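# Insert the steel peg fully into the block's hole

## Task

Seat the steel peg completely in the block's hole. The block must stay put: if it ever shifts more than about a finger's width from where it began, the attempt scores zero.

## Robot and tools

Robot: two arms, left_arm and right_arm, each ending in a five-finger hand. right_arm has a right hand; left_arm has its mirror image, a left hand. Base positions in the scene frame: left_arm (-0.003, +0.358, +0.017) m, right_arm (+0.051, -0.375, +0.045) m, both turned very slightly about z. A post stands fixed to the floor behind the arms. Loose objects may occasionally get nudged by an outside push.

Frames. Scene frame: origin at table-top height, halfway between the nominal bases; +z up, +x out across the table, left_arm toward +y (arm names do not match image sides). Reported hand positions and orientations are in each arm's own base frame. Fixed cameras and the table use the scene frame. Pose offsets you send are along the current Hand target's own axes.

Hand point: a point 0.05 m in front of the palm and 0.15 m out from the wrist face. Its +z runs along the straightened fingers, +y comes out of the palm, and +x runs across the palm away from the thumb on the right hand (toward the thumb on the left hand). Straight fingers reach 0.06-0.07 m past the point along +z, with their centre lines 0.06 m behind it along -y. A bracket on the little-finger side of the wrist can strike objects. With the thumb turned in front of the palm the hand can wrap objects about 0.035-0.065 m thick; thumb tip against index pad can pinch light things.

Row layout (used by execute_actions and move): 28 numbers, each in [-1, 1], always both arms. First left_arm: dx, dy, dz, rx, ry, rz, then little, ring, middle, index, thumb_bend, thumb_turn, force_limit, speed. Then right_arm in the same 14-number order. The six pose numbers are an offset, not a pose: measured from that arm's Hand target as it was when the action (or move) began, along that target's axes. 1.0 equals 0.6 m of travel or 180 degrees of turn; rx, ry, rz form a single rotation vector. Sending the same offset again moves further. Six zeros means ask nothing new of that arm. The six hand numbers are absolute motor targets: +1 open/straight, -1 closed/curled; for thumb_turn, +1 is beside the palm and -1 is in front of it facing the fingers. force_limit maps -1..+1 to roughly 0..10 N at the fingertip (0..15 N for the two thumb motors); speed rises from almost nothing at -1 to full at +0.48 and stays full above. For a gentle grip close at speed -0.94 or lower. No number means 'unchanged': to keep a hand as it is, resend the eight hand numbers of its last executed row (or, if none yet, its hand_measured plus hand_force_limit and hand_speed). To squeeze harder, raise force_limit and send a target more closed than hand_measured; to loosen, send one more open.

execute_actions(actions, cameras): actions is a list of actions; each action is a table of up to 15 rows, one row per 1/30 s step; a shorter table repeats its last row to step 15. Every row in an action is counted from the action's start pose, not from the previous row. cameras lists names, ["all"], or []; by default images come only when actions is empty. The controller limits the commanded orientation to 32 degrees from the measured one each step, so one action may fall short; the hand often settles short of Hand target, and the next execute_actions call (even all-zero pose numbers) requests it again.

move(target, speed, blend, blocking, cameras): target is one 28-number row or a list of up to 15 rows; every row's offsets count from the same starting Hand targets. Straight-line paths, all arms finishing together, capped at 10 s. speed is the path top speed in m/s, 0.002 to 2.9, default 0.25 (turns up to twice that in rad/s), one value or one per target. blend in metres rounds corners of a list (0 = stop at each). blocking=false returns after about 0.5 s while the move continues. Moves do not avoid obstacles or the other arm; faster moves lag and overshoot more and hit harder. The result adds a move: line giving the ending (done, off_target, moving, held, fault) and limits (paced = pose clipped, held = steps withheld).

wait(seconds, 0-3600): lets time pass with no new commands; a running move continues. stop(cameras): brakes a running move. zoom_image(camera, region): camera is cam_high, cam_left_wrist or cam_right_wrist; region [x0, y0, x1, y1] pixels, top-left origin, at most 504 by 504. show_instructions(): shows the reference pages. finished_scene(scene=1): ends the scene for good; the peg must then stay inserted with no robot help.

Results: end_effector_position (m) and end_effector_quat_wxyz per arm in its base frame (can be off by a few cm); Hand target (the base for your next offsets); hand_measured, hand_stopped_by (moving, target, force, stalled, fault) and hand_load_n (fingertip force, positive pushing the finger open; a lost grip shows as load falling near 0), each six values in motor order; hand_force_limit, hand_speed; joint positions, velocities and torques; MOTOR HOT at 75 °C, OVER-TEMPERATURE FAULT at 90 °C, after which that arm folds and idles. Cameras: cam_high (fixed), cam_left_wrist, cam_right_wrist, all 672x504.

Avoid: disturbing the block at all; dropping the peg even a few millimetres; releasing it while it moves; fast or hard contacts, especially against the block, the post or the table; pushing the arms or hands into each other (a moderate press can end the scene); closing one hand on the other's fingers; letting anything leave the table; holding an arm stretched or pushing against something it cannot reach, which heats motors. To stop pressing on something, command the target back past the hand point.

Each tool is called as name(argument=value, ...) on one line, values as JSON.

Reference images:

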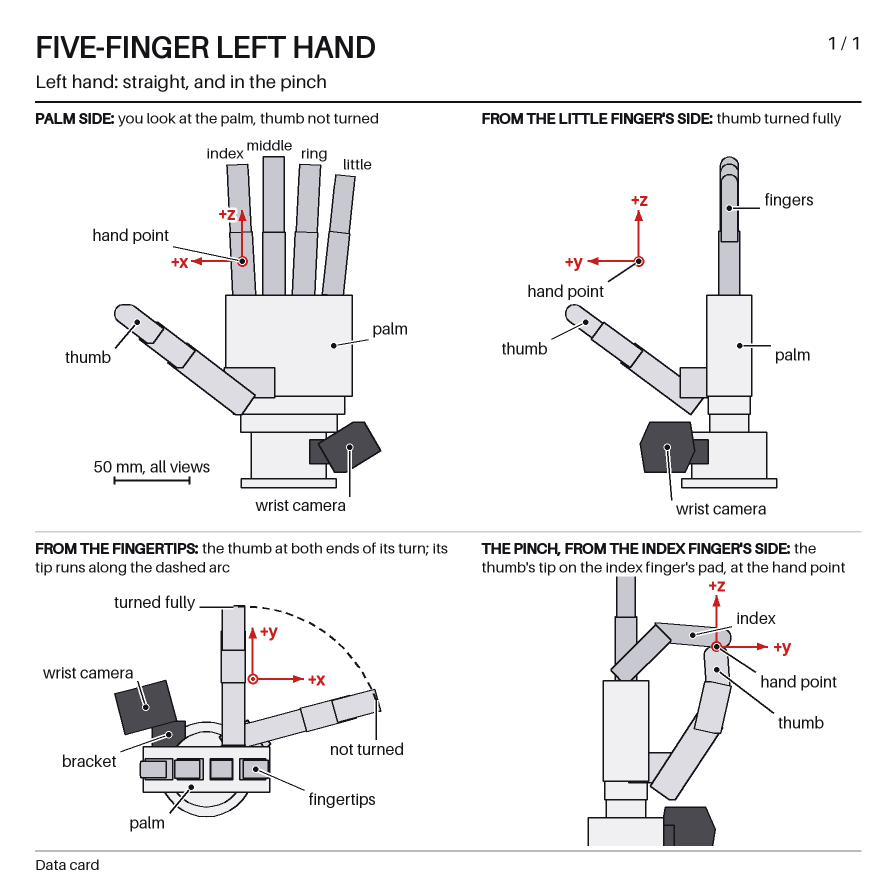

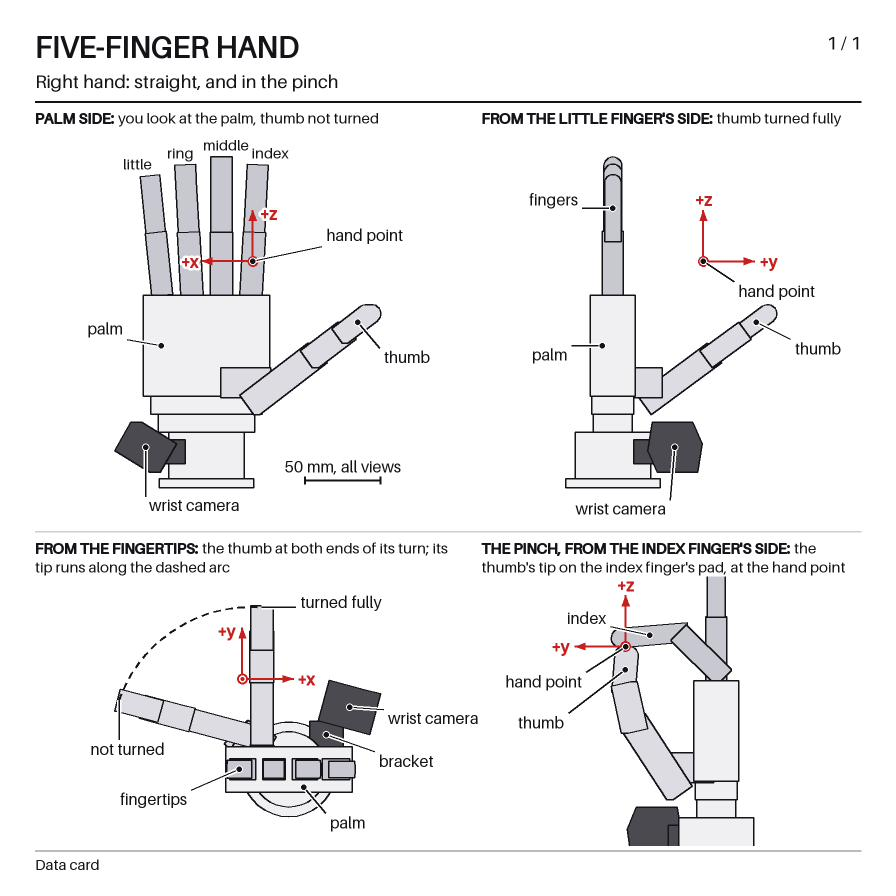

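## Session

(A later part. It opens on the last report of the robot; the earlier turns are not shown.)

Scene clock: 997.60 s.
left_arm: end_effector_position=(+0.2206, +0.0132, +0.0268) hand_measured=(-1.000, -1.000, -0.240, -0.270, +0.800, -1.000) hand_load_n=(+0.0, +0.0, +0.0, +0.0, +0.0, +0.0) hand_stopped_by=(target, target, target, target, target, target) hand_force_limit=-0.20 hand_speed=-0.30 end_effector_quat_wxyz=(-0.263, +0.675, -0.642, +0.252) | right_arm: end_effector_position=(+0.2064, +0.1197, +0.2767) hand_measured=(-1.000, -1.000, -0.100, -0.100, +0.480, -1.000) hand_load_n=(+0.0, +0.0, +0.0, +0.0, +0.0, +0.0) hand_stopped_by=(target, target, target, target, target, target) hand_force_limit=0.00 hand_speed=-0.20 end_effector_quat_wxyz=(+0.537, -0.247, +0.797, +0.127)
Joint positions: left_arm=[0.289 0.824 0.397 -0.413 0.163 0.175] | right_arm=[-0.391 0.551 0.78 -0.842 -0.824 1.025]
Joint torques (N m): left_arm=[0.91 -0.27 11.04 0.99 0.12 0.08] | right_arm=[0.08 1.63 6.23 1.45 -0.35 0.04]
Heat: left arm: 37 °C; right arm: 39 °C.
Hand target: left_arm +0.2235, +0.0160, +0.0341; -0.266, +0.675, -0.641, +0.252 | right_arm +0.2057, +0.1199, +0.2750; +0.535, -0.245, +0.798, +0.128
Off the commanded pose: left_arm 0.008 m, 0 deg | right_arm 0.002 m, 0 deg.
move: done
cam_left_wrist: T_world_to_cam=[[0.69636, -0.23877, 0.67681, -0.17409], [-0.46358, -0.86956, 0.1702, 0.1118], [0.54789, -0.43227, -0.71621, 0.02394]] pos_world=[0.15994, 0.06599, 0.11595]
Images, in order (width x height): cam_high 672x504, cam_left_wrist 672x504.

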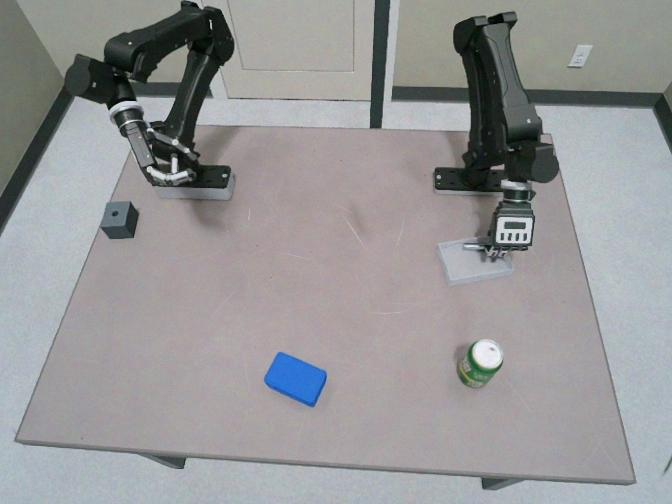

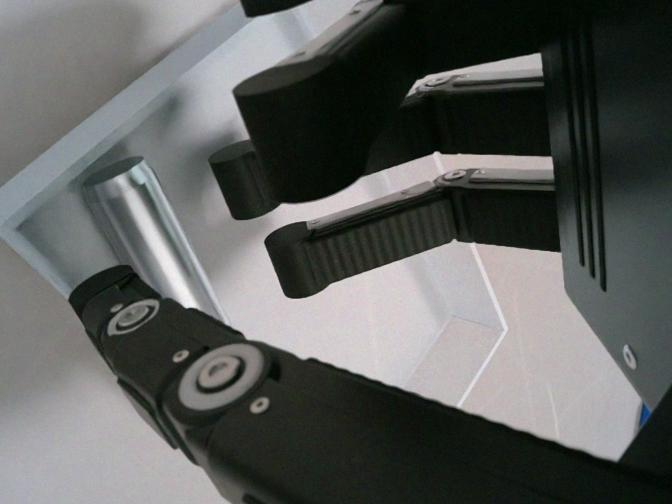

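move(target=[[0.0088, -0.0063, 0.006, 0, 0, 0, -1, -1, -0.24, -0.27, 0.8, -1, -0.2, -0.3, 0, 0, 0, 0, 0, 0, -1, -1, -0.1, -0.1, 0.48, -1, 0, -0.2], [0.0087, 0.0415, 0.0525, 0, 0, 0, -1, -1, -0.24, -0.27, 0.8, -1, -0.2, -0.3, 0, 0, 0, 0, 0, 0, -1, -1, -0.1, -0.1, 0.48, -1, 0, -0.2]], speed=0.04, cameras=["cam_left_wrist"])

Scene clock: 1028.37 s.
left_arm: end_effector_position=(+0.2349, +0.0136, +0.0067) hand_measured=(-1.000, -1.000, -0.240, -0.270, +0.800, -1.000) hand_load_n=(+0.0, +0.0, +0.0, +0.0, -0.5, +0.0) hand_stopped_by=(target, target, target, target, target, target) hand_force_limit=-0.20 hand_speed=-0.30 end_effector_quat_wxyz=(-0.277, +0.670, -0.638, +0.260) | right_arm: end_effector_position=(+0.2064, +0.1197, +0.2767) hand_measured=(-1.000, -1.000, -0.100, -0.100, +0.480, -1.000) hand_load_n=(+0.0, +0.0, +0.0, +0.0, +0.0, -0.5) hand_stopped_by=(target, target, target, target, target, target) hand_force_limit=0.00 hand_speed=-0.20 end_effector_quat_wxyz=(+0.537, -0.247, +0.797, +0.127)
Joint positions: left_arm=[0.263 0.903 0.317 -0.217 0.145 0.155] | right_arm=[-0.391 0.551 0.78 -0.842 -0.824 1.025]
Joint torques (N m): left_arm=[-0.36 -0.58 5.45 1.3 0.01 -0.02] | right_arm=[0.06 1.63 6.23 1.45 -0.35 0.05]
Heat: left arm: 36 °C; right arm: 39 °C.
Hand target: left_arm +0.2271, +0.0110, -0.0059; -0.266, +0.675, -0.641, +0.252 | right_arm +0.2057, +0.1199, +0.2750; +0.535, -0.245, +0.798, +0.128
Off the commanded pose: left_arm 0.015 m, 2 deg | right_arm 0.002 m, 0 deg.
move: off_target (left_arm)
cam_left_wrist: T_world_to_cam=[[0.67349, -0.24484, 0.69747, -0.16496], [-0.46791, -0.87166, 0.14583, 0.12343], [0.57225, -0.42457, -0.70162, -0.00406]] pos_world=[0.17117, 0.06547, 0.0942]

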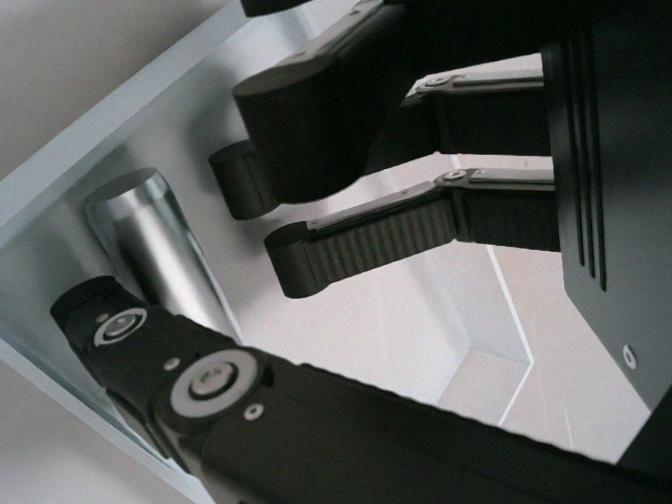

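move(target=[[0.0033, 0.0093, 0.0097, 0, 0, 0, -1, -1, -0.24, -0.27, 0.8, -1, -0.2, -0.3, 0, 0, 0, 0, 0, 0, -1, -1, -0.1, -0.1, 0.48, -1, 0, -0.2], [0.0033, 0.0093, 0.0097, 0, 0, 0, -1, -1, -0.24, -0.27, 0.3, -1, -0.3, -0.88, 0, 0, 0, 0, 0, 0, -1, -1, -0.1, -0.1, 0.48, -1, 0, -0.2]], speed=0.04, cameras=["cam_left_wrist"])

Scene clock: 1045.77 s.
left_arm: end_effector_position=(+0.2389, +0.0130, +0.0018) hand_measured=(-1.000, -1.000, -0.240, -0.270, +0.552, -1.000) hand_load_n=(+0.0, +0.0, +2.0, +0.0, +5.0, +2.5) hand_stopped_by=(target, target, target, target, force, target) hand_force_limit=-0.30 hand_speed=-0.88 end_effector_quat_wxyz=(-0.283, +0.667, -0.636, +0.265) | right_arm: end_effector_position=(+0.2064, +0.1197, +0.2767) hand_measured=(-1.000, -1.000, -0.100, -0.100, +0.480, -1.000) hand_load_n=(+0.0, +0.0, +0.0, +0.0, +0.0, +0.0) hand_stopped_by=(target, target, target, target, target, target) hand_force_limit=0.00 hand_speed=-0.20 end_effector_quat_wxyz=(+0.537, -0.247, +0.797, +0.127)
Joint positions: left_arm=[0.254 0.92 0.292 -0.156 0.14 0.148] | right_arm=[-0.391 0.551 0.78 -0.842 -0.824 1.025]
Joint torques (N m): left_arm=[-0.81 -0.42 5.19 1.21 -0.02 -0.05] | right_arm=[0.08 1.63 6.23 1.45 -0.35 0.04]
Heat: left arm: 34 °C; right arm: 39 °C.
Hand target: left_arm +0.2271, +0.0089, -0.0140; -0.266, +0.675, -0.641, +0.252 | right_arm +0.2057, +0.1199, +0.2750; +0.535, -0.245, +0.798, +0.128
Off the commanded pose: left_arm 0.020 m, 3 deg | right_arm 0.002 m, 0 deg.
move: off_target (left_arm); target 2's new numbers were sent with left_arm's hand 0.018 m and 2 deg from that target
cam_left_wrist: T_world_to_cam=[[0.66166, -0.24699, 0.70796, -0.16163], [-0.47045, -0.87197, 0.13547, 0.12614], [0.58386, -0.42269, -0.69314, -0.01278]] pos_world=[0.17374, 0.06467, 0.08848]

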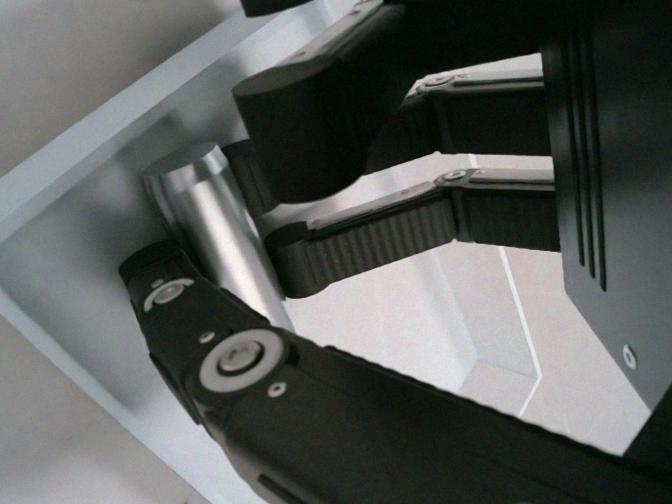

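move(target=[[0, 0, 0, 0, 0, 0, -1, -1, -0.24, -0.27, 0.8, -1, -0.3, -0.5, 0, 0, 0, 0, 0, 0, -1, -1, -0.1, -0.1, 0.48, -1, 0, -0.2], [0.0007, -0.0097, 0.0091, 0, 0, 0, -1, -1, -0.24, -0.27, 0.8, -1, -0.3, -0.5, 0, 0, 0, 0, 0, 0, -1, -1, -0.1, -0.1, 0.48, -1, 0, -0.2], [0.0005, -0.0573, -0.0468, 0, 0, 0, -1, -1, -0.24, -0.27, 0.8, -1, -0.3, -0.5, 0, 0, 0, 0, 0, 0, -1, -1, -0.1, -0.1, 0.48, -1, 0, -0.2], [0.0286, -0.0526, -0.0513, 0, 0, 0, -1, -1, -0.24, -0.27, 0.8, -1, -0.3, -0.5, 0, 0, 0, 0, 0, 0, -1, -1, -0.1, -0.1, 0.48, -1, 0, -0.2]], speed=0.05, cameras=["cam_left_wrist"])

Scene clock: 1074.17 s.
left_arm: end_effector_position=(+0.2295, -0.0071, +0.0257) hand_measured=(-1.000, -1.000, -0.240, -0.270, +0.800, -1.000) hand_load_n=(+0.0, +0.0, +0.0, +0.0, +0.0, +0.0) hand_stopped_by=(target, target, target, target, target, target) hand_force_limit=-0.30 hand_speed=-0.50 end_effector_quat_wxyz=(-0.264, +0.675, -0.641, +0.252) | right_arm: end_effector_position=(+0.2064, +0.1197, +0.2767) hand_measured=(-1.000, -1.000, -0.100, -0.100, +0.480, -1.000) hand_load_n=(+0.0, +0.0, +0.0, +0.0, +0.0, +0.0) hand_stopped_by=(target, target, target, target, target, target) hand_force_limit=0.00 hand_speed=-0.20 end_effector_quat_wxyz=(+0.537, -0.247, +0.797, +0.127)
Joint positions: left_arm=[0.13 0.845 0.394 -0.375 0.054 0.058] | right_arm=[-0.391 0.551 0.78 -0.842 -0.824 1.025]
Joint torques (N m): left_arm=[-0.73 -1.54 9.68 1 -0.04 -0.03] | right_arm=[0.08 1.63 6.22 1.45 -0.35 0.05]
Heat: left arm: 32 °C; right arm: 39 °C.
Hand target: left_arm +0.2300, -0.0081, +0.0299; -0.266, +0.674, -0.641, +0.252 | right_arm +0.2057, +0.1199, +0.2750; +0.535, -0.245, +0.798, +0.128
Off the commanded pose: left_arm 0.004 m, 0 deg | right_arm 0.002 m, 0 deg.
move: done
cam_left_wrist: T_world_to_cam=[[0.6949, -0.24042, 0.67772, -0.18404], [-0.4636, -0.87023, 0.16664, 0.09849], [0.54971, -0.42999, -0.71619, 0.00912]] pos_world=[0.16854, 0.04539, 0.11484]

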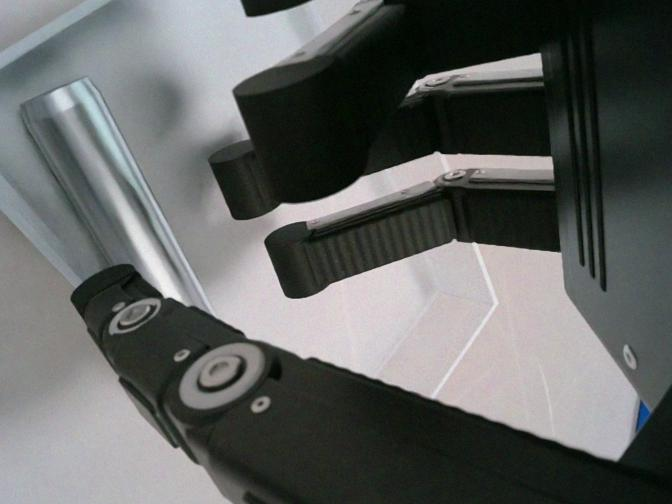

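move(target=[[0.001, -0.0052, 0.0049, 0, -0.0076, -0.0081, -1, -1, -0.24, -0.27, 0.8, -1, -0.3, -0.5, 0, 0, 0, 0, 0, 0, -1, -1, -0.1, -0.1, 0.48, -1, 0, -0.2], [0.002, 0.0452, 0.0397, 0, -0.0076, -0.0081, -1, -1, -0.24, -0.27, 0.8, -1, -0.3, -0.5, 0, 0, 0, 0, 0, 0, -1, -1, -0.1, -0.1, 0.48, -1, 0, -0.2]], speed=0.05, cameras=["cam_left_wrist"])

Scene clock: 1103.20 s.
left_arm: end_effector_position=(+0.2378, -0.0069, +0.0118) hand_measured=(-1.000, -1.000, -0.240, -0.270, +0.800, -1.000) hand_load_n=(+0.0, +0.0, +0.0, +0.0, +1.0, -0.5) hand_stopped_by=(target, target, target, target, target, target) hand_force_limit=-0.30 hand_speed=-0.50 end_effector_quat_wxyz=(-0.286, +0.680, -0.622, +0.262) | right_arm: end_effector_position=(+0.2064, +0.1197, +0.2767) hand_measured=(-1.000, -1.000, -0.100, -0.100, +0.480, -1.000) hand_load_n=(+0.0, +0.0, +0.0, +0.0, +0.0, -0.5) hand_stopped_by=(target, target, target, target, target, target) hand_force_limit=0.00 hand_speed=-0.20 end_effector_quat_wxyz=(+0.537, -0.247, +0.797, +0.127)
Joint positions: left_arm=[0.103 0.85 0.31 -0.234 0.01 0.009] | right_arm=[-0.391 0.551 0.78 -0.842 -0.824 1.025]
Joint torques (N m): left_arm=[-0.79 0.25 5.05 1.23 -0.07 -0.03] | right_arm=[0.08 1.62 6.23 1.45 -0.35 0.04]
Heat: left arm: 33 °C; right arm: 39 °C.
Hand target: left_arm +0.2265, -0.0094, -0.0059; -0.271, +0.686, -0.629, +0.248 | right_arm +0.2057, +0.1199, +0.2750; +0.535, -0.245, +0.798, +0.128
Off the commanded pose: left_arm 0.021 m, 3 deg | right_arm 0.002 m, 0 deg.
move: off_target (left_arm)
cam_left_wrist: T_world_to_cam=[[0.66964, -0.21673, 0.71036, -0.17463], [-0.43733, -0.88813, 0.1413, 0.09889], [0.60027, -0.40528, -0.68951, -0.0174]] pos_world=[0.17063, 0.04293, 0.09808]

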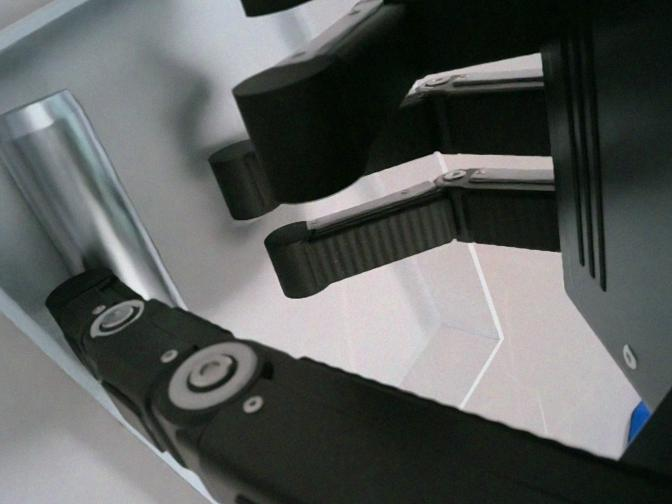

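move(target=[0.0006, 0.0043, 0.0142, 0, 0, 0, -1, -1, -0.24, -0.27, 0.8, -1, -0.3, -0.5, 0, 0, 0, 0, 0, 0, -1, -1, -0.1, -0.1, 0.48, -1, 0, -0.2], speed=0.05, cameras=["cam_left_wrist"])

Scene clock: 1115.20 s.
left_arm: end_effector_position=(+0.2516, -0.0057, +0.0128) hand_measured=(-1.000, -1.000, -0.240, -0.270, +0.800, -1.000) hand_load_n=(+0.0, +0.0, +0.0, +0.0, +1.0, -1.0) hand_stopped_by=(target, target, target, target, target, target) hand_force_limit=-0.30 hand_speed=-0.50 end_effector_quat_wxyz=(-0.299, +0.676, -0.616, +0.274) | right_arm: end_effector_position=(+0.2064, +0.1197, +0.2767) hand_measured=(-1.000, -1.000, -0.100, -0.100, +0.480, -1.000) hand_load_n=(+0.0, +0.0, +0.0, +0.0, +0.0, -0.5) hand_stopped_by=(target, target, target, target, target, target) hand_force_limit=0.00 hand_speed=-0.20 end_effector_quat_wxyz=(+0.537, -0.247, +0.797, +0.127)
Joint positions: left_arm=[0.103 0.896 0.302 -0.142 0.01 0.005] | right_arm=[-0.391 0.551 0.78 -0.842 -0.824 1.025]
Joint torques (N m): left_arm=[-0.99 0.2 4.14 1.05 -0.08 -0.01] | right_arm=[0.08 1.63 6.23 1.45 -0.35 0.04]
Heat: left arm: 32 °C; right arm: 39 °C.
Hand target: left_arm +0.2305, -0.0094, -0.0139; -0.271, +0.686, -0.629, +0.248 | right_arm +0.2057, +0.1199, +0.2750; +0.535, -0.245, +0.798, +0.128
Off the commanded pose: left_arm 0.034 m, 5 deg | right_arm 0.002 m, 0 deg.
move: off_target (left_arm)
cam_left_wrist: T_world_to_cam=[[0.64258, -0.21541, 0.73531, -0.17781], [-0.43984, -0.8895, 0.1238, 0.10668], [0.6274, -0.40297, -0.66633, -0.03168]] pos_world=[0.18106, 0.04382, 0.09643]

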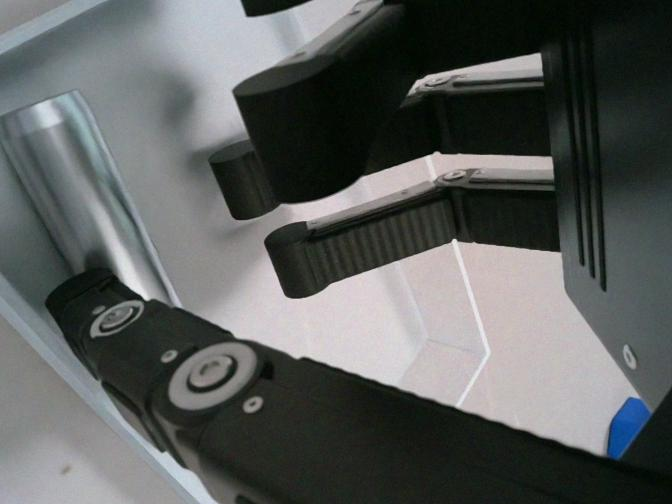

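move(target=[0, -0.0659, -0.0707, 0, 0, 0, -1, -1, -0.24, -0.27, 0.8, -1, -0.3, -0.5, 0, 0, 0, 0, 0, 0, -1, -1, -0.1, -0.1, 0.48, -1, 0, -0.2], speed=0.05, cameras=["cam_left_wrist", "cam_high"])

Scene clock: 1138.93 s.
left_arm: end_effector_position=(+0.2269, -0.0087, +0.0348) hand_measured=(-1.000, -1.000, -0.240, -0.270, +0.800, -1.000) hand_load_n=(+0.0, +0.0, +0.5, +0.0, +0.0, +0.0) hand_stopped_by=(target, target, target, target, target, target) hand_force_limit=-0.30 hand_speed=-0.50 end_effector_quat_wxyz=(-0.264, +0.689, -0.629, +0.243) | right_arm: end_effector_position=(+0.2064, +0.1197, +0.2767) hand_measured=(-1.000, -1.000, -0.100, -0.100, +0.480, -1.000) hand_load_n=(+0.0, +0.0, +0.0, +0.0, +0.5, -0.5) hand_stopped_by=(target, target, target, target, target, target) hand_force_limit=0.00 hand_speed=-0.20 end_effector_quat_wxyz=(+0.537, -0.247, +0.797, +0.127)
Joint positions: left_arm=[0.098 0.826 0.432 -0.443 0.007 0.005] | right_arm=[-0.391 0.551 0.78 -0.842 -0.824 1.025]
Joint torques (N m): left_arm=[-0.77 -1.46 10.95 1.01 -0.06 -0.02] | right_arm=[0.08 1.63 6.23 1.45 -0.35 0.05]
Heat: left arm: 32 °C; right arm: 39 °C.
Hand target: left_arm +0.2305, -0.0095, +0.0441; -0.271, +0.686, -0.629, +0.248 | right_arm +0.2057, +0.1199, +0.2750; +0.535, -0.245, +0.798, +0.128
Off the commanded pose: left_arm 0.010 m, 1 deg | right_arm 0.002 m, 0 deg.
move: done
cam_left_wrist: T_world_to_cam=[[0.71245, -0.21116, 0.66919, -0.19223], [-0.42681, -0.88737, 0.17439, 0.08572], [0.557, -0.40987, -0.72233, 0.01505]] pos_world=[0.16516, 0.04164, 0.12456]
Images, in order (width x height): cam_high 672x504, cam_left_wrist 672x504.

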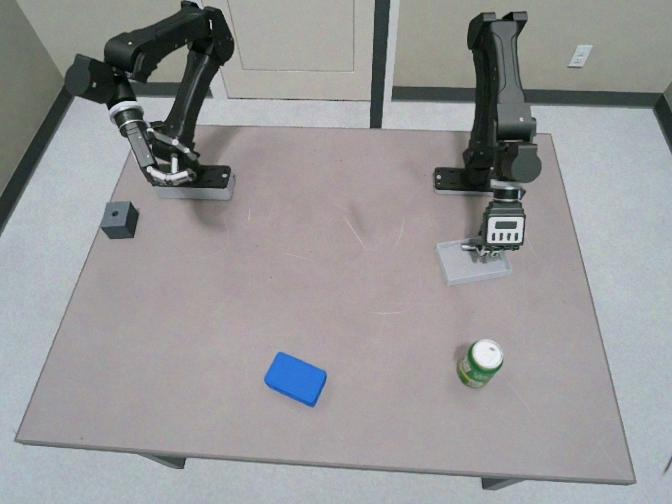

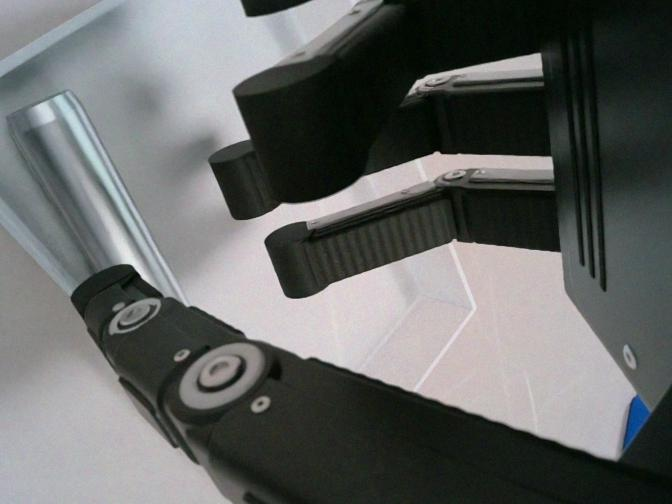

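move(target=[[-0.0465, 0.0008, 0.0082, 0, 0, 0, -1, -1, -0.24, -0.27, 0.8, -1, -0.3, -0.5, 0, 0, 0, 0, 0, 0, -1, -1, -0.1, -0.1, 0.48, -1, 0, -0.2], [-0.0453, 0.056, 0.0438, 0, 0, 0, -1, -1, -0.24, -0.27, 0.8, -1, -0.3, -0.5, 0, 0, 0, 0, 0, 0, -1, -1, -0.1, -0.1, 0.48, -1, 0, -0.2]], speed=0.05, cameras=["cam_left_wrist"])

Scene clock: 1189.40 s.
left_arm: end_effector_position=(+0.2287, +0.0179, +0.0136) hand_measured=(-1.000, -1.000, -0.240, -0.270, +0.800, -1.000) hand_load_n=(+0.0, +0.0, +0.0, +0.0, +0.0, +0.0) hand_stopped_by=(target, target, target, target, target, target) hand_force_limit=-0.30 hand_speed=-0.50 end_effector_quat_wxyz=(-0.280, +0.682, -0.627, +0.253) | right_arm: end_effector_position=(+0.2064, +0.1197, +0.2767) hand_measured=(-1.000, -1.000, -0.100, -0.100, +0.480, -1.000) hand_load_n=(+0.0, +0.0, +0.5, +0.0, +0.0, -0.5) hand_stopped_by=(target, target, target, target, target, target) hand_force_limit=0.00 hand_speed=-0.20 end_effector_quat_wxyz=(+0.537, -0.247, +0.797, +0.127)
Joint positions: left_arm=[0.28 0.85 0.334 -0.29 0.131 0.144] | right_arm=[-0.391 0.551 0.78 -0.842 -0.824 1.025]
Joint torques (N m): left_arm=[0.95 -0.64 5.53 1.27 0.12 0.08] | right_arm=[0.08 1.63 6.23 1.45 -0.35 0.04]
Heat: left arm: 35 °C; right arm: 38 °C.
Hand target: left_arm +0.2214, +0.0170, +0.0019; -0.270, +0.686, -0.629, +0.248 | right_arm +0.2057, +0.1199, +0.2750; +0.535, -0.245, +0.798, +0.128
Off the commanded pose: left_arm 0.014 m, 1 deg | right_arm 0.002 m, 0 deg.
move: off_target (left_arm)
cam_left_wrist: T_world_to_cam=[[0.68567, -0.22121, 0.69348, -0.16769], [-0.43609, -0.88765, 0.14802, 0.11629], [0.58283, -0.40391, -0.7051, 0.00345]] pos_world=[0.16368, 0.06753, 0.10151]

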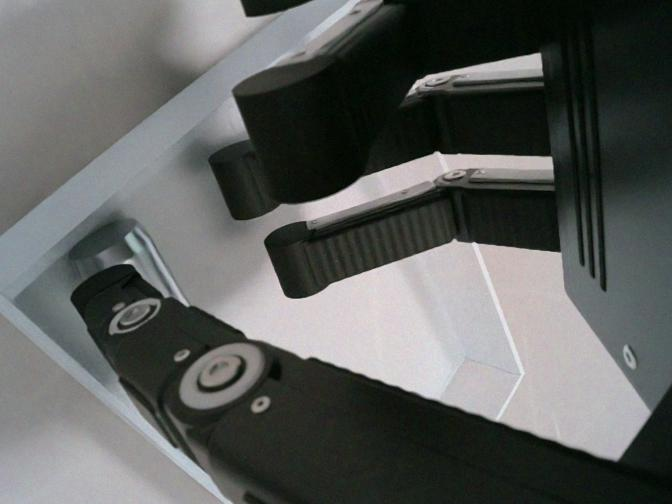

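move(target=[[0, 0.0057, 0.0061, 0, 0, 0, -1, -1, -0.24, -0.27, 0.8, -1, -0.3, -0.5, 0, 0, 0, 0, 0, 0, -1, -1, -0.1, -0.1, 0.48, -1, 0, -0.2], [0, 0.0057, 0.0061, 0, 0, 0, -1, -1, -0.24, -0.27, 0.58, -1, -0.5, -0.88, 0, 0, 0, 0, 0, 0, -1, -1, -0.1, -0.1, 0.48, -1, 0, -0.2]], speed=0.05, cameras=["cam_left_wrist"])

Scene clock: 1262.83 s.
left_arm: end_effector_position=(+0.2342, +0.0185, +0.0141) hand_measured=(-1.000, -1.000, -0.240, -0.270, +0.580, -1.000) hand_load_n=(+0.0, +0.0, +0.0, +0.0, +0.0, +0.0) hand_stopped_by=(target, target, target, target, target, target) hand_force_limit=-0.50 hand_speed=-0.88 end_effector_quat_wxyz=(-0.289, +0.677, -0.625, +0.261) | right_arm: end_effector_position=(+0.2064, +0.1197, +0.2767) hand_measured=(-1.000, -1.000, -0.100, -0.100, +0.480, -1.000) hand_load_n=(+0.0, +0.0, +0.0, +0.0, +0.0, +0.0) hand_stopped_by=(target, target, target, target, target, target) hand_force_limit=0.00 hand_speed=-0.20 end_effector_quat_wxyz=(+0.537, -0.247, +0.797, +0.127)
Joint positions: left_arm=[0.28 0.854 0.321 -0.247 0.136 0.144] | right_arm=[-0.391 0.551 0.78 -0.842 -0.824 1.025]
Joint torques (N m): left_arm=[0.9 -0.12 5.16 1.17 0.07 0.08] | right_arm=[0.08 1.63 6.23 1.45 -0.35 0.04]
Heat: left arm: 33 °C; right arm: 38 °C.
Hand target: left_arm +0.2214, +0.0170, -0.0032; -0.270, +0.686, -0.629, +0.247 | right_arm +0.2057, +0.1199, +0.2750; +0.535, -0.245, +0.798, +0.128
Off the commanded pose: left_arm 0.022 m, 3 deg | right_arm 0.002 m, 0 deg.
move: off_target (left_arm); target 2's new numbers were sent with left_arm's hand 0.019 m and 2 deg from that target
cam_left_wrist: T_world_to_cam=[[0.66633, -0.22627, 0.7105, -0.16743], [-0.44307, -0.88654, 0.1332, 0.12096], [0.59974, -0.40355, -0.69098, -0.00329]] pos_world=[0.16713, 0.06802, 0.10058]

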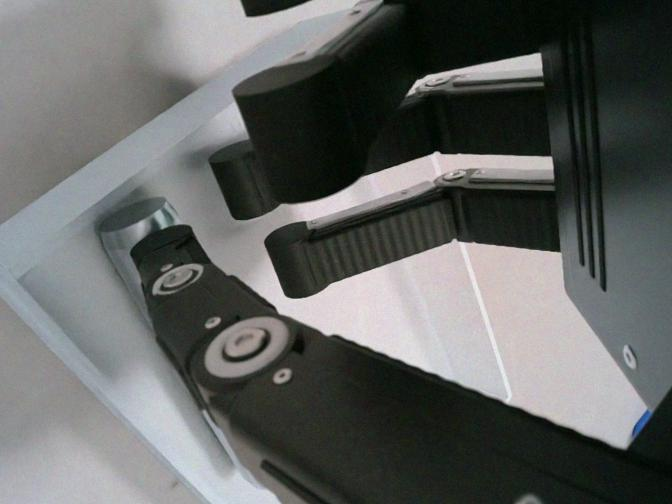

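move(target=[[0.004, -0.0692, -0.0411, 0, 0, 0, -1, -1, -0.24, -0.27, 0.58, -1, -0.5, -0.88, 0, 0, 0, 0, 0, 0, -1, -1, -0.1, -0.1, 0.48, -1, 0, -0.2], [0.004, -0.0692, -0.0411, 0, 0, 0, -1, -1, -0.24, -0.27, 0.8, -1, -0.5, -0.5, 0, 0, 0, 0, 0, 0, -1, -1, -0.1, -0.1, 0.48, -1, 0, -0.2]], speed=0.1, cameras=["cam_left_wrist"])

Scene clock: 1276.63 s.
left_arm: end_effector_position=(+0.2330, +0.0165, +0.0380) hand_measured=(-1.000, -1.000, -0.240, -0.270, +0.800, -1.000) hand_load_n=(+0.0, +0.0, +0.0, +0.5, +0.0, +0.0) hand_stopped_by=(target, target, target, target, target, target) hand_force_limit=-0.50 hand_speed=-0.50 end_effector_quat_wxyz=(-0.270, +0.686, -0.629, +0.248) | right_arm: end_effector_position=(+0.2064, +0.1197, +0.2767) hand_measured=(-1.000, -1.000, -0.100, -0.100, +0.480, -1.000) hand_load_n=(+0.5, +0.0, +0.0, +0.0, +0.0, +0.0) hand_stopped_by=(target, target, target, target, target, target) hand_force_limit=0.00 hand_speed=-0.20 end_effector_quat_wxyz=(+0.537, -0.247, +0.797, +0.127)
Joint positions: left_arm=[0.264 0.868 0.45 -0.41 0.121 0.13] | right_arm=[-0.391 0.551 0.78 -0.842 -0.824 1.025]
Joint torques (N m): left_arm=[-0.72 -0.61 10.67 1.01 -0.01 -0.06] | right_arm=[0.08 1.63 6.23 1.45 -0.35 0.05]
Heat: left arm: 32 °C; right arm: 38 °C.
Hand target: left_arm +0.2352, +0.0158, +0.0433; -0.271, +0.686, -0.629, +0.248 | right_arm +0.2057, +0.1199, +0.2750; +0.535, -0.245, +0.798, +0.128
Off the commanded pose: left_arm 0.006 m, 0 deg | right_arm 0.002 m, 0 deg.
move: done
cam_left_wrist: T_world_to_cam=[[0.70064, -0.21545, 0.68021, -0.19102], [-0.43231, -0.8866, 0.16448, 0.11175], [0.56763, -0.4093, -0.71433, 0.02154]] pos_world=[0.16992, 0.06674, 0.12694]

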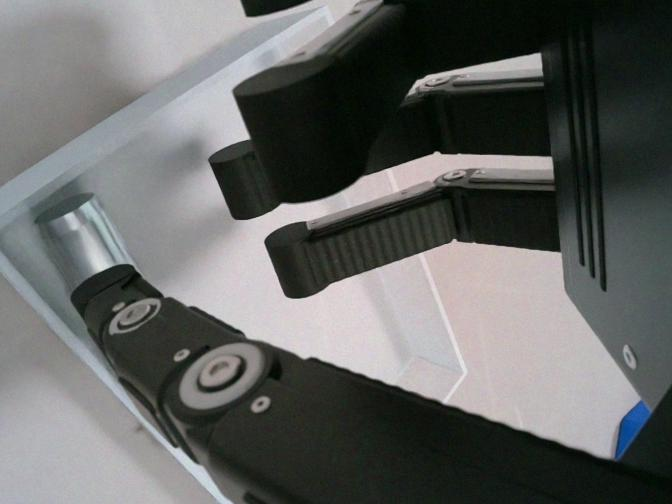

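move(target=[[0.0355, -0.113, 0.0332, 0, 0, 0, -1, -1, -0.24, -0.27, 0.8, -1, -0.5, -0.5, 0, 0, 0, 0, 0, 0, -1, -1, -0.1, -0.1, 0.48, -1, 0, -0.2], [0.0785, -0.1852, 0.112, 0, 0, 0, -1, -1, -0.24, -0.27, 0.8, -1, -0.5, -0.5, 0, 0, 0, 0, 0, 0, -1, -1, -0.1, -0.1, 0.48, -1, 0, -0.2], [0.0782, -0.109, 0.189, 0, 0, 0, -1, -1, -0.24, -0.27, 0.8, -1, -0.5, -0.5, 0, 0, 0, 0, 0, 0, -1, -1, -0.1, -0.1, 0.48, -1, 0, -0.2]], speed=0.12, blend=[0.02, 0.01, 0], cameras=["cam_left_wrist", "cam_high"])

Scene clock: 1412.07 s.
left_arm: end_effector_position=(+0.3731, -0.0179, +0.0200) hand_measured=(-1.000, -1.000, -0.240, -0.270, +0.800, -1.000) hand_load_n=(+0.0, +0.0, +0.0, +0.0, +0.0, +0.0) hand_stopped_by=(target, target, target, target, target, target) hand_force_limit=-0.50 hand_speed=-0.50 end_effector_quat_wxyz=(-0.281, +0.681, -0.625, +0.259) | right_arm: end_effector_position=(+0.2064, +0.1197, +0.2767) hand_measured=(-1.000, -1.000, -0.100, -0.100, +0.480, -1.000) hand_load_n=(+0.0, +0.0, +0.0, +0.0, +0.0, -0.5) hand_stopped_by=(target, target, target, target, target, target) hand_force_limit=0.00 hand_speed=-0.20 end_effector_quat_wxyz=(+0.537, -0.247, +0.797, +0.127)
Joint positions: left_arm=[0.015 1.525 0.743 -0.005 -0.049 -0.052] | right_arm=[-0.391 0.551 0.78 -0.842 -0.824 1.025]
Joint torques (N m): left_arm=[-0.65 -5.24 5.33 1.29 -0.1 -0.05] | right_arm=[0.08 1.62 6.23 1.45 -0.35 0.04]
Heat: left arm: 34 °C; right arm: 37 °C.
Hand target: left_arm +0.3640, -0.0201, +0.0050; -0.271, +0.686, -0.629, +0.248 | right_arm +0.2057, +0.1199, +0.2750; +0.535, -0.245, +0.798, +0.128
Off the commanded pose: left_arm 0.018 m, 2 deg | right_arm 0.002 m, 0 deg.
move: off_target (left_arm)
cam_left_wrist: T_world_to_cam=[[0.67706, -0.21715, 0.70316, -0.27613], [-0.43874, -0.88621, 0.14877, 0.14743], [0.59085, -0.40923, -0.69529, -0.09397]] pos_world=[0.30716, 0.03224, 0.1069]
Images, in order (width x height): cam_high 672x504, cam_left_wrist 672x504.

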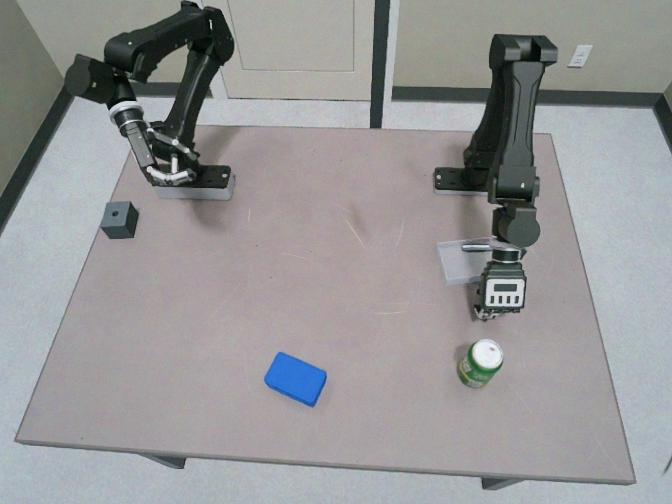

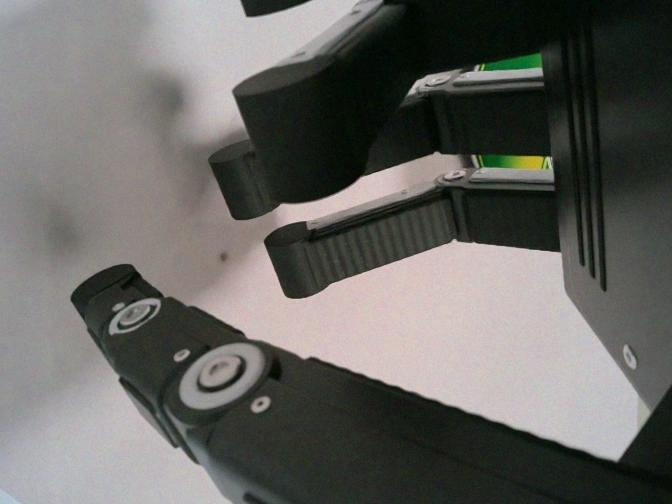

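move(target=[[-0.0005, 0.0173, 0.0113, 0, 0, 0, -1, -1, -0.24, -0.27, 0.8, -1, -0.5, -0.5, 0, 0, 0, 0, 0, 0, -1, -1, -0.1, -0.1, 0.48, -1, 0, -0.2], [0.0118, 0.0755, -0.0432, 0, 0, 0, -1, -1, -0.24, -0.27, 0.8, -1, -0.5, -0.5, 0, 0, 0, 0, 0, 0, -1, -1, -0.1, -0.1, 0.48, -1, 0, -0.2]], speed=0.04, cameras=["cam_left_wrist", "cam_high"])

Scene clock: 1424.23 s.
left_arm: end_effector_position=(+0.3294, -0.0299, +0.0030) hand_measured=(-1.000, -1.000, -0.240, -0.270, +0.800, -1.000) hand_load_n=(+0.0, +0.0, +0.0, +0.0, +0.0, +0.0) hand_stopped_by=(target, target, target, target, target, target) hand_force_limit=-0.50 hand_speed=-0.50 end_effector_quat_wxyz=(-0.282, +0.681, -0.623, +0.261) | right_arm: end_effector_position=(+0.2064, +0.1197, +0.2767) hand_measured=(-1.000, -1.000, -0.100, -0.100, +0.480, -1.000) hand_load_n=(+0.0, +0.0, +0.0, +0.0, +0.0, -0.5) hand_stopped_by=(target, target, target, target, target, target) hand_force_limit=0.00 hand_speed=-0.20 end_effector_quat_wxyz=(+0.537, -0.247, +0.797, +0.127)
Joint positions: left_arm=[-0.033 1.389 0.543 0.06 -0.082 -0.088] | right_arm=[-0.391 0.551 0.78 -0.842 -0.824 1.025]
Joint torques (N m): left_arm=[-0.76 -6.27 4.79 1.02 -0.1 -0.05] | right_arm=[0.08 1.63 6.23 1.45 -0.35 0.05]
Heat: left arm: 34 °C; right arm: 37 °C.
Hand target: left_arm +0.3139, -0.0315, -0.0070; -0.270, +0.686, -0.629, +0.248 | right_arm +0.2057, +0.1199, +0.2750; +0.535, -0.245, +0.798, +0.128
Off the commanded pose: left_arm 0.018 m, 2 deg | right_arm 0.002 m, 0 deg.
move: off_target (left_arm)
cam_left_wrist: T_world_to_cam=[[0.67434, -0.21504, 0.70641, -0.23623], [-0.43824, -0.88651, 0.14848, 0.12002], [0.59431, -0.40971, -0.69205, -0.08607]] pos_world=[0.26305, 0.02034, 0.08949]
Images, in order (width x height): cam_high 672x504, cam_left_wrist 672x504.

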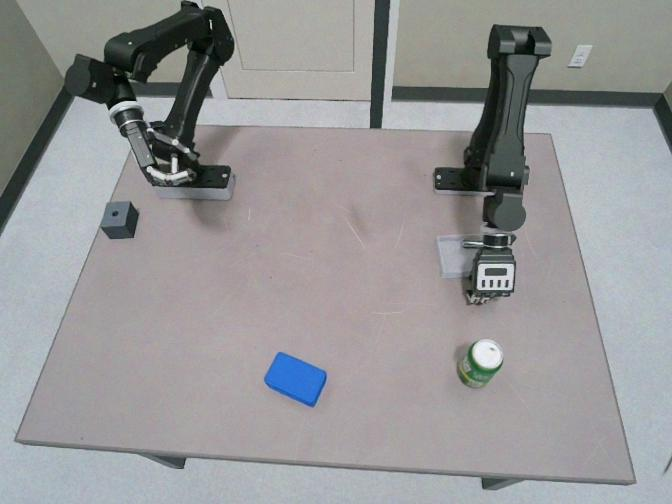

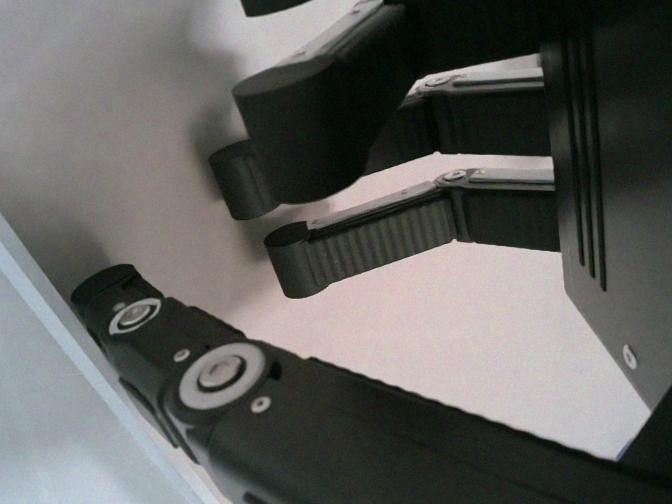

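zoom_image(camera="cam_high", region=[425, 220, 545, 310])

Scaled by 4.200 from the camera's image (finer frame: 960x720).

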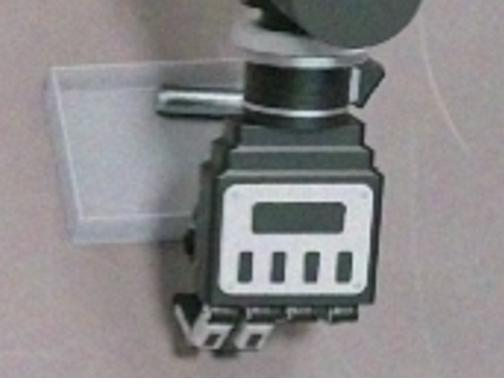

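move(target=[[-0.0029, 0.0243, -0.0226, 0, 0, 0, -1, -1, -0.24, -0.27, 0.8, -1, -0.5, -0.5, 0, 0, 0, 0, 0, 0, -1, -1, -0.1, -0.1, 0.48, -1, 0, -0.2], [0.004, -0.03, 0.03, 0, 0, 0, -1, -1, -0.24, -0.27, 0.8, -1, -0.5, -0.5, 0, 0, 0, 0, 0, 0, -1, -1, -0.1, -0.1, 0.48, -1, 0, -0.2], [0.004, -0.15, -0.06, 0, 0, 0, -1, -1, -0.24, -0.27, 0.8, -1, -0.5, -0.5, 0, 0, 0, 0, 0, 0, -1, -1, -0.1, -0.1, 0.48, -1, 0, -0.2]], speed=[0.04, 0.05, 0.15], cameras=["cam_left_wrist", "cam_high"])

Scene clock: 1450.83 s.
left_arm: end_effector_position=(+0.3517, -0.0318, +0.0732) hand_measured=(-1.000, -1.000, -0.240, -0.270, +0.800, -1.000) hand_load_n=(+0.0, +0.0, +0.0, +0.0, +0.0, +0.0) hand_stopped_by=(target, target, target, target, target, target) hand_force_limit=-0.50 hand_speed=-0.50 end_effector_quat_wxyz=(-0.268, +0.687, -0.629, +0.245) | right_arm: end_effector_position=(+0.2064, +0.1197, +0.2767) hand_measured=(-1.000, -1.000, -0.100, -0.100, +0.480, -1.000) hand_load_n=(+0.0, +0.0, +0.0, +0.0, +0.0, +0.0) hand_stopped_by=(target, target, target, target, target, target) hand_force_limit=0.00 hand_speed=-0.20 end_effector_quat_wxyz=(+0.537, -0.247, +0.797, +0.127)
Joint positions: left_arm=[-0.038 1.378 0.873 -0.327 -0.086 -0.092] | right_arm=[-0.391 0.551 0.78 -0.842 -0.824 1.025]
Joint torques (N m): left_arm=[0.61 -5.85 10.74 1 -0.01 0.08] | right_arm=[0.08 1.63 6.23 1.45 -0.35 0.05]
Heat: left arm: 34 °C; right arm: 37 °C.
Hand target: left_arm +0.3552, -0.0304, +0.0807; -0.270, +0.686, -0.629, +0.247 | right_arm +0.2057, +0.1199, +0.2750; +0.535, -0.245, +0.798, +0.128
Off the commanded pose: left_arm 0.008 m, 0 deg | right_arm 0.002 m, 0 deg.
move: done
cam_left_wrist: T_world_to_cam=[[0.70676, -0.21463, 0.67411, -0.31027], [-0.42955, -0.88731, 0.16784, 0.11324], [0.56212, -0.40819, -0.71931, -0.03809]] pos_world=[0.28934, 0.01834, 0.16275]
Images, in order (width x height): cam_high 672x504, cam_left_wrist 672x504.

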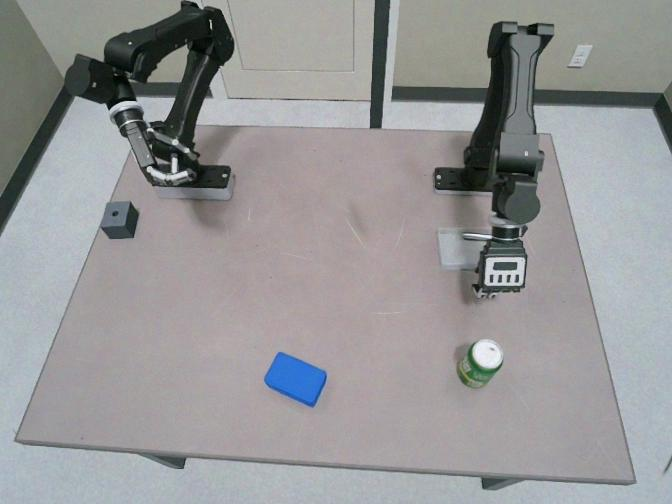

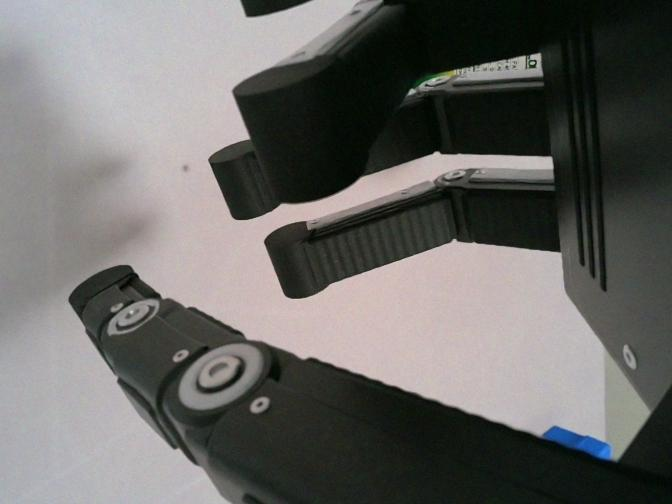

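move(target=[-0.068, 0.1495, -0.1257, 0, 0, 0, -1, -1, -0.24, -0.27, 0.8, -1, -0.5, -0.5, 0, 0, 0, 0, 0, 0, -1, -1, -0.1, -0.1, 0.48, -1, 0, -0.2], speed=0.12, cameras=["cam_left_wrist", "cam_high"])

Scene clock: 1459.43 s.
left_arm: end_effector_position=(+0.2469, +0.0004, +0.0886) hand_measured=(-1.000, -1.000, -0.240, -0.270, +0.800, -1.000) hand_load_n=(+0.0, +0.0, +0.0, +0.0, +0.0, +0.0) hand_stopped_by=(target, target, target, target, target, target) hand_force_limit=-0.50 hand_speed=-0.50 end_effector_quat_wxyz=(-0.285, +0.680, -0.624, +0.260) | right_arm: end_effector_position=(+0.2064, +0.1197, +0.2767) hand_measured=(-1.000, -1.000, -0.100, -0.100, +0.480, -1.000) hand_load_n=(+0.0, +0.5, +0.0, +0.0, +0.0, -0.5) hand_stopped_by=(target, target, target, target, target, target) hand_force_limit=0.00 hand_speed=-0.20 end_effector_quat_wxyz=(+0.537, -0.247, +0.797, +0.127)
Joint positions: left_arm=[0.142 0.849 0.621 -0.552 0.036 0.04] | right_arm=[-0.391 0.551 0.78 -0.842 -0.824 1.025]
Joint torques (N m): left_arm=[0.95 -1.83 5.68 1.06 0.07 0.07] | right_arm=[0.08 1.62 6.22 1.45 -0.35 0.05]
Heat: left arm: 35 °C; right arm: 37 °C.
Hand target: left_arm +0.2351, +0.0002, +0.0746; -0.270, +0.686, -0.629, +0.247 | right_arm +0.2057, +0.1199, +0.2750; +0.535, -0.245, +0.798, +0.128
Off the commanded pose: left_arm 0.018 m, 2 deg | right_arm 0.002 m, 0 deg.
move: off_target (left_arm)
cam_left_wrist: T_world_to_cam=[[0.67256, -0.21992, 0.70661, -0.23408], [-0.43804, -0.88789, 0.1406, 0.09873], [0.59647, -0.40409, -0.69349, 0.03427]] pos_world=[0.18024, 0.05003, 0.17529]
Images, in order (width x height): cam_high 672x504, cam_left_wrist 672x504.

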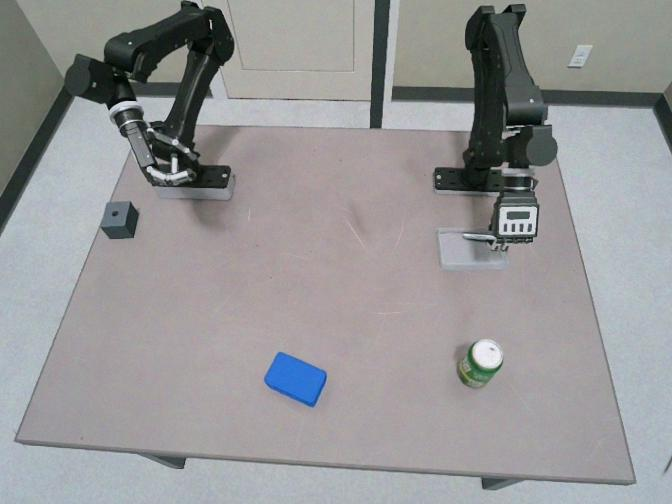

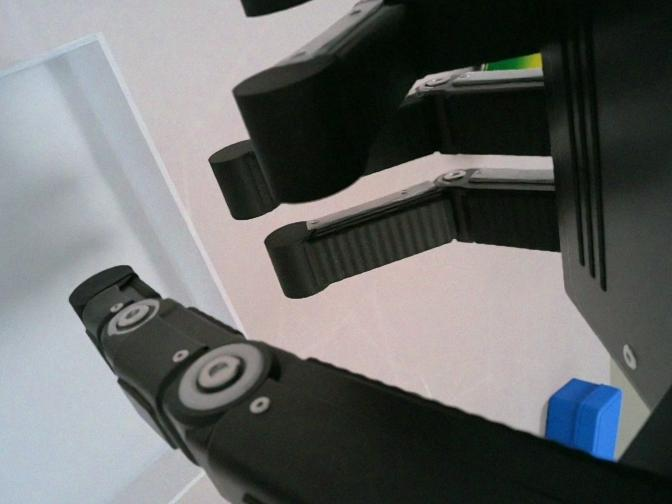

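zoom_image(camera="cam_high", region=[425, 200, 545, 290])

Scaled by 4.200 from the camera's image (finer frame: 960x720).

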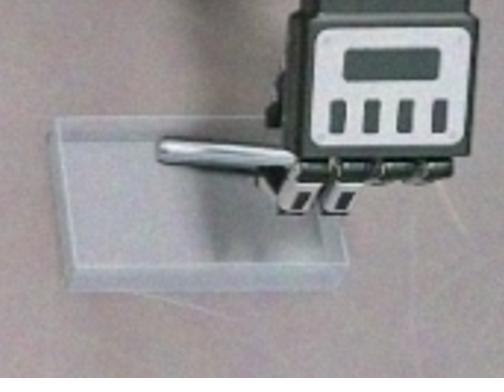

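move(target=[-0.0057, 0.0822, -0.007, 0, 0.0265, 0.0284, -1, -1, -0.24, -0.27, 0.8, -1, -0.5, -0.5, 0, 0, 0, 0, 0, 0, -1, -1, -0.1, -0.1, 0.48, -1, 0, -0.2], speed=0.12, cameras=["cam_left_wrist", "cam_high"])

Scene clock: 1489.67 s.
left_arm: end_effector_position=(+0.2068, +0.0022, +0.0574) hand_measured=(-1.000, -1.000, -0.240, -0.270, +0.800, -1.000) hand_load_n=(+0.0, +0.0, +0.0, +0.0, +0.0, +0.0) hand_stopped_by=(target, target, target, target, target, target) hand_force_limit=-0.50 hand_speed=-0.50 end_effector_quat_wxyz=(-0.272, +0.640, -0.666, +0.272) | right_arm: end_effector_position=(+0.2064, +0.1197, +0.2767) hand_measured=(-1.000, -1.000, -0.100, -0.100, +0.480, -1.000) hand_load_n=(+0.0, +0.0, +0.0, +0.0, +0.0, +0.0) hand_stopped_by=(target, target, target, target, target, target) hand_force_limit=0.00 hand_speed=-0.20 end_effector_quat_wxyz=(+0.537, -0.247, +0.797, +0.127)
Joint positions: left_arm=[0.284 0.676 0.463 -0.592 0.214 0.238] | right_arm=[-0.391 0.551 0.78 -0.842 -0.824 1.025]
Joint torques (N m): left_arm=[0.95 -0.42 5.74 1.01 0.15 0.09] | right_arm=[0.08 1.63 6.23 1.45 -0.35 0.05]
Heat: left arm: 34 °C; right arm: 37 °C.
Hand target: left_arm +0.1961, +0.0002, +0.0442; -0.255, +0.646, -0.669, +0.264 | right_arm +0.2057, +0.1199, +0.2750; +0.535, -0.245, +0.798, +0.128
Off the commanded pose: left_arm 0.017 m, 2 deg | right_arm 0.002 m, 0 deg.
move: off_target (left_arm)
cam_left_wrist: T_world_to_cam=[[0.64301, -0.30758, 0.70138, -0.17802], [-0.54231, -0.82952, 0.1334, 0.10899], [0.54078, -0.46614, -0.7002, 0.04938]] pos_world=[0.14687, 0.05867, 0.14489]
Images, in order (width x height): cam_high 672x504, cam_left_wrist 672x504.

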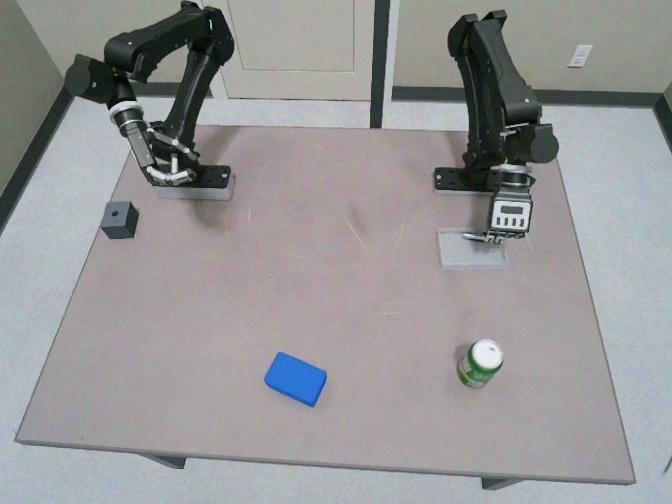

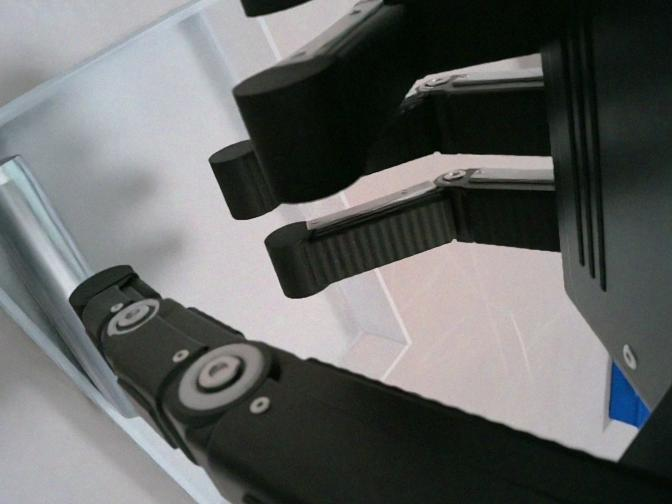

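zoom_image(camera="cam_left_wrist", region=[0, 100, 252, 504])

Scaled by 1.248 from the camera's image (finer frame: 960x720).

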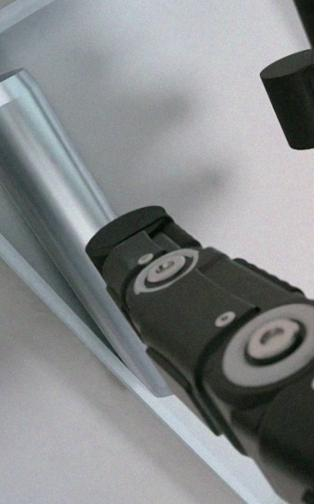

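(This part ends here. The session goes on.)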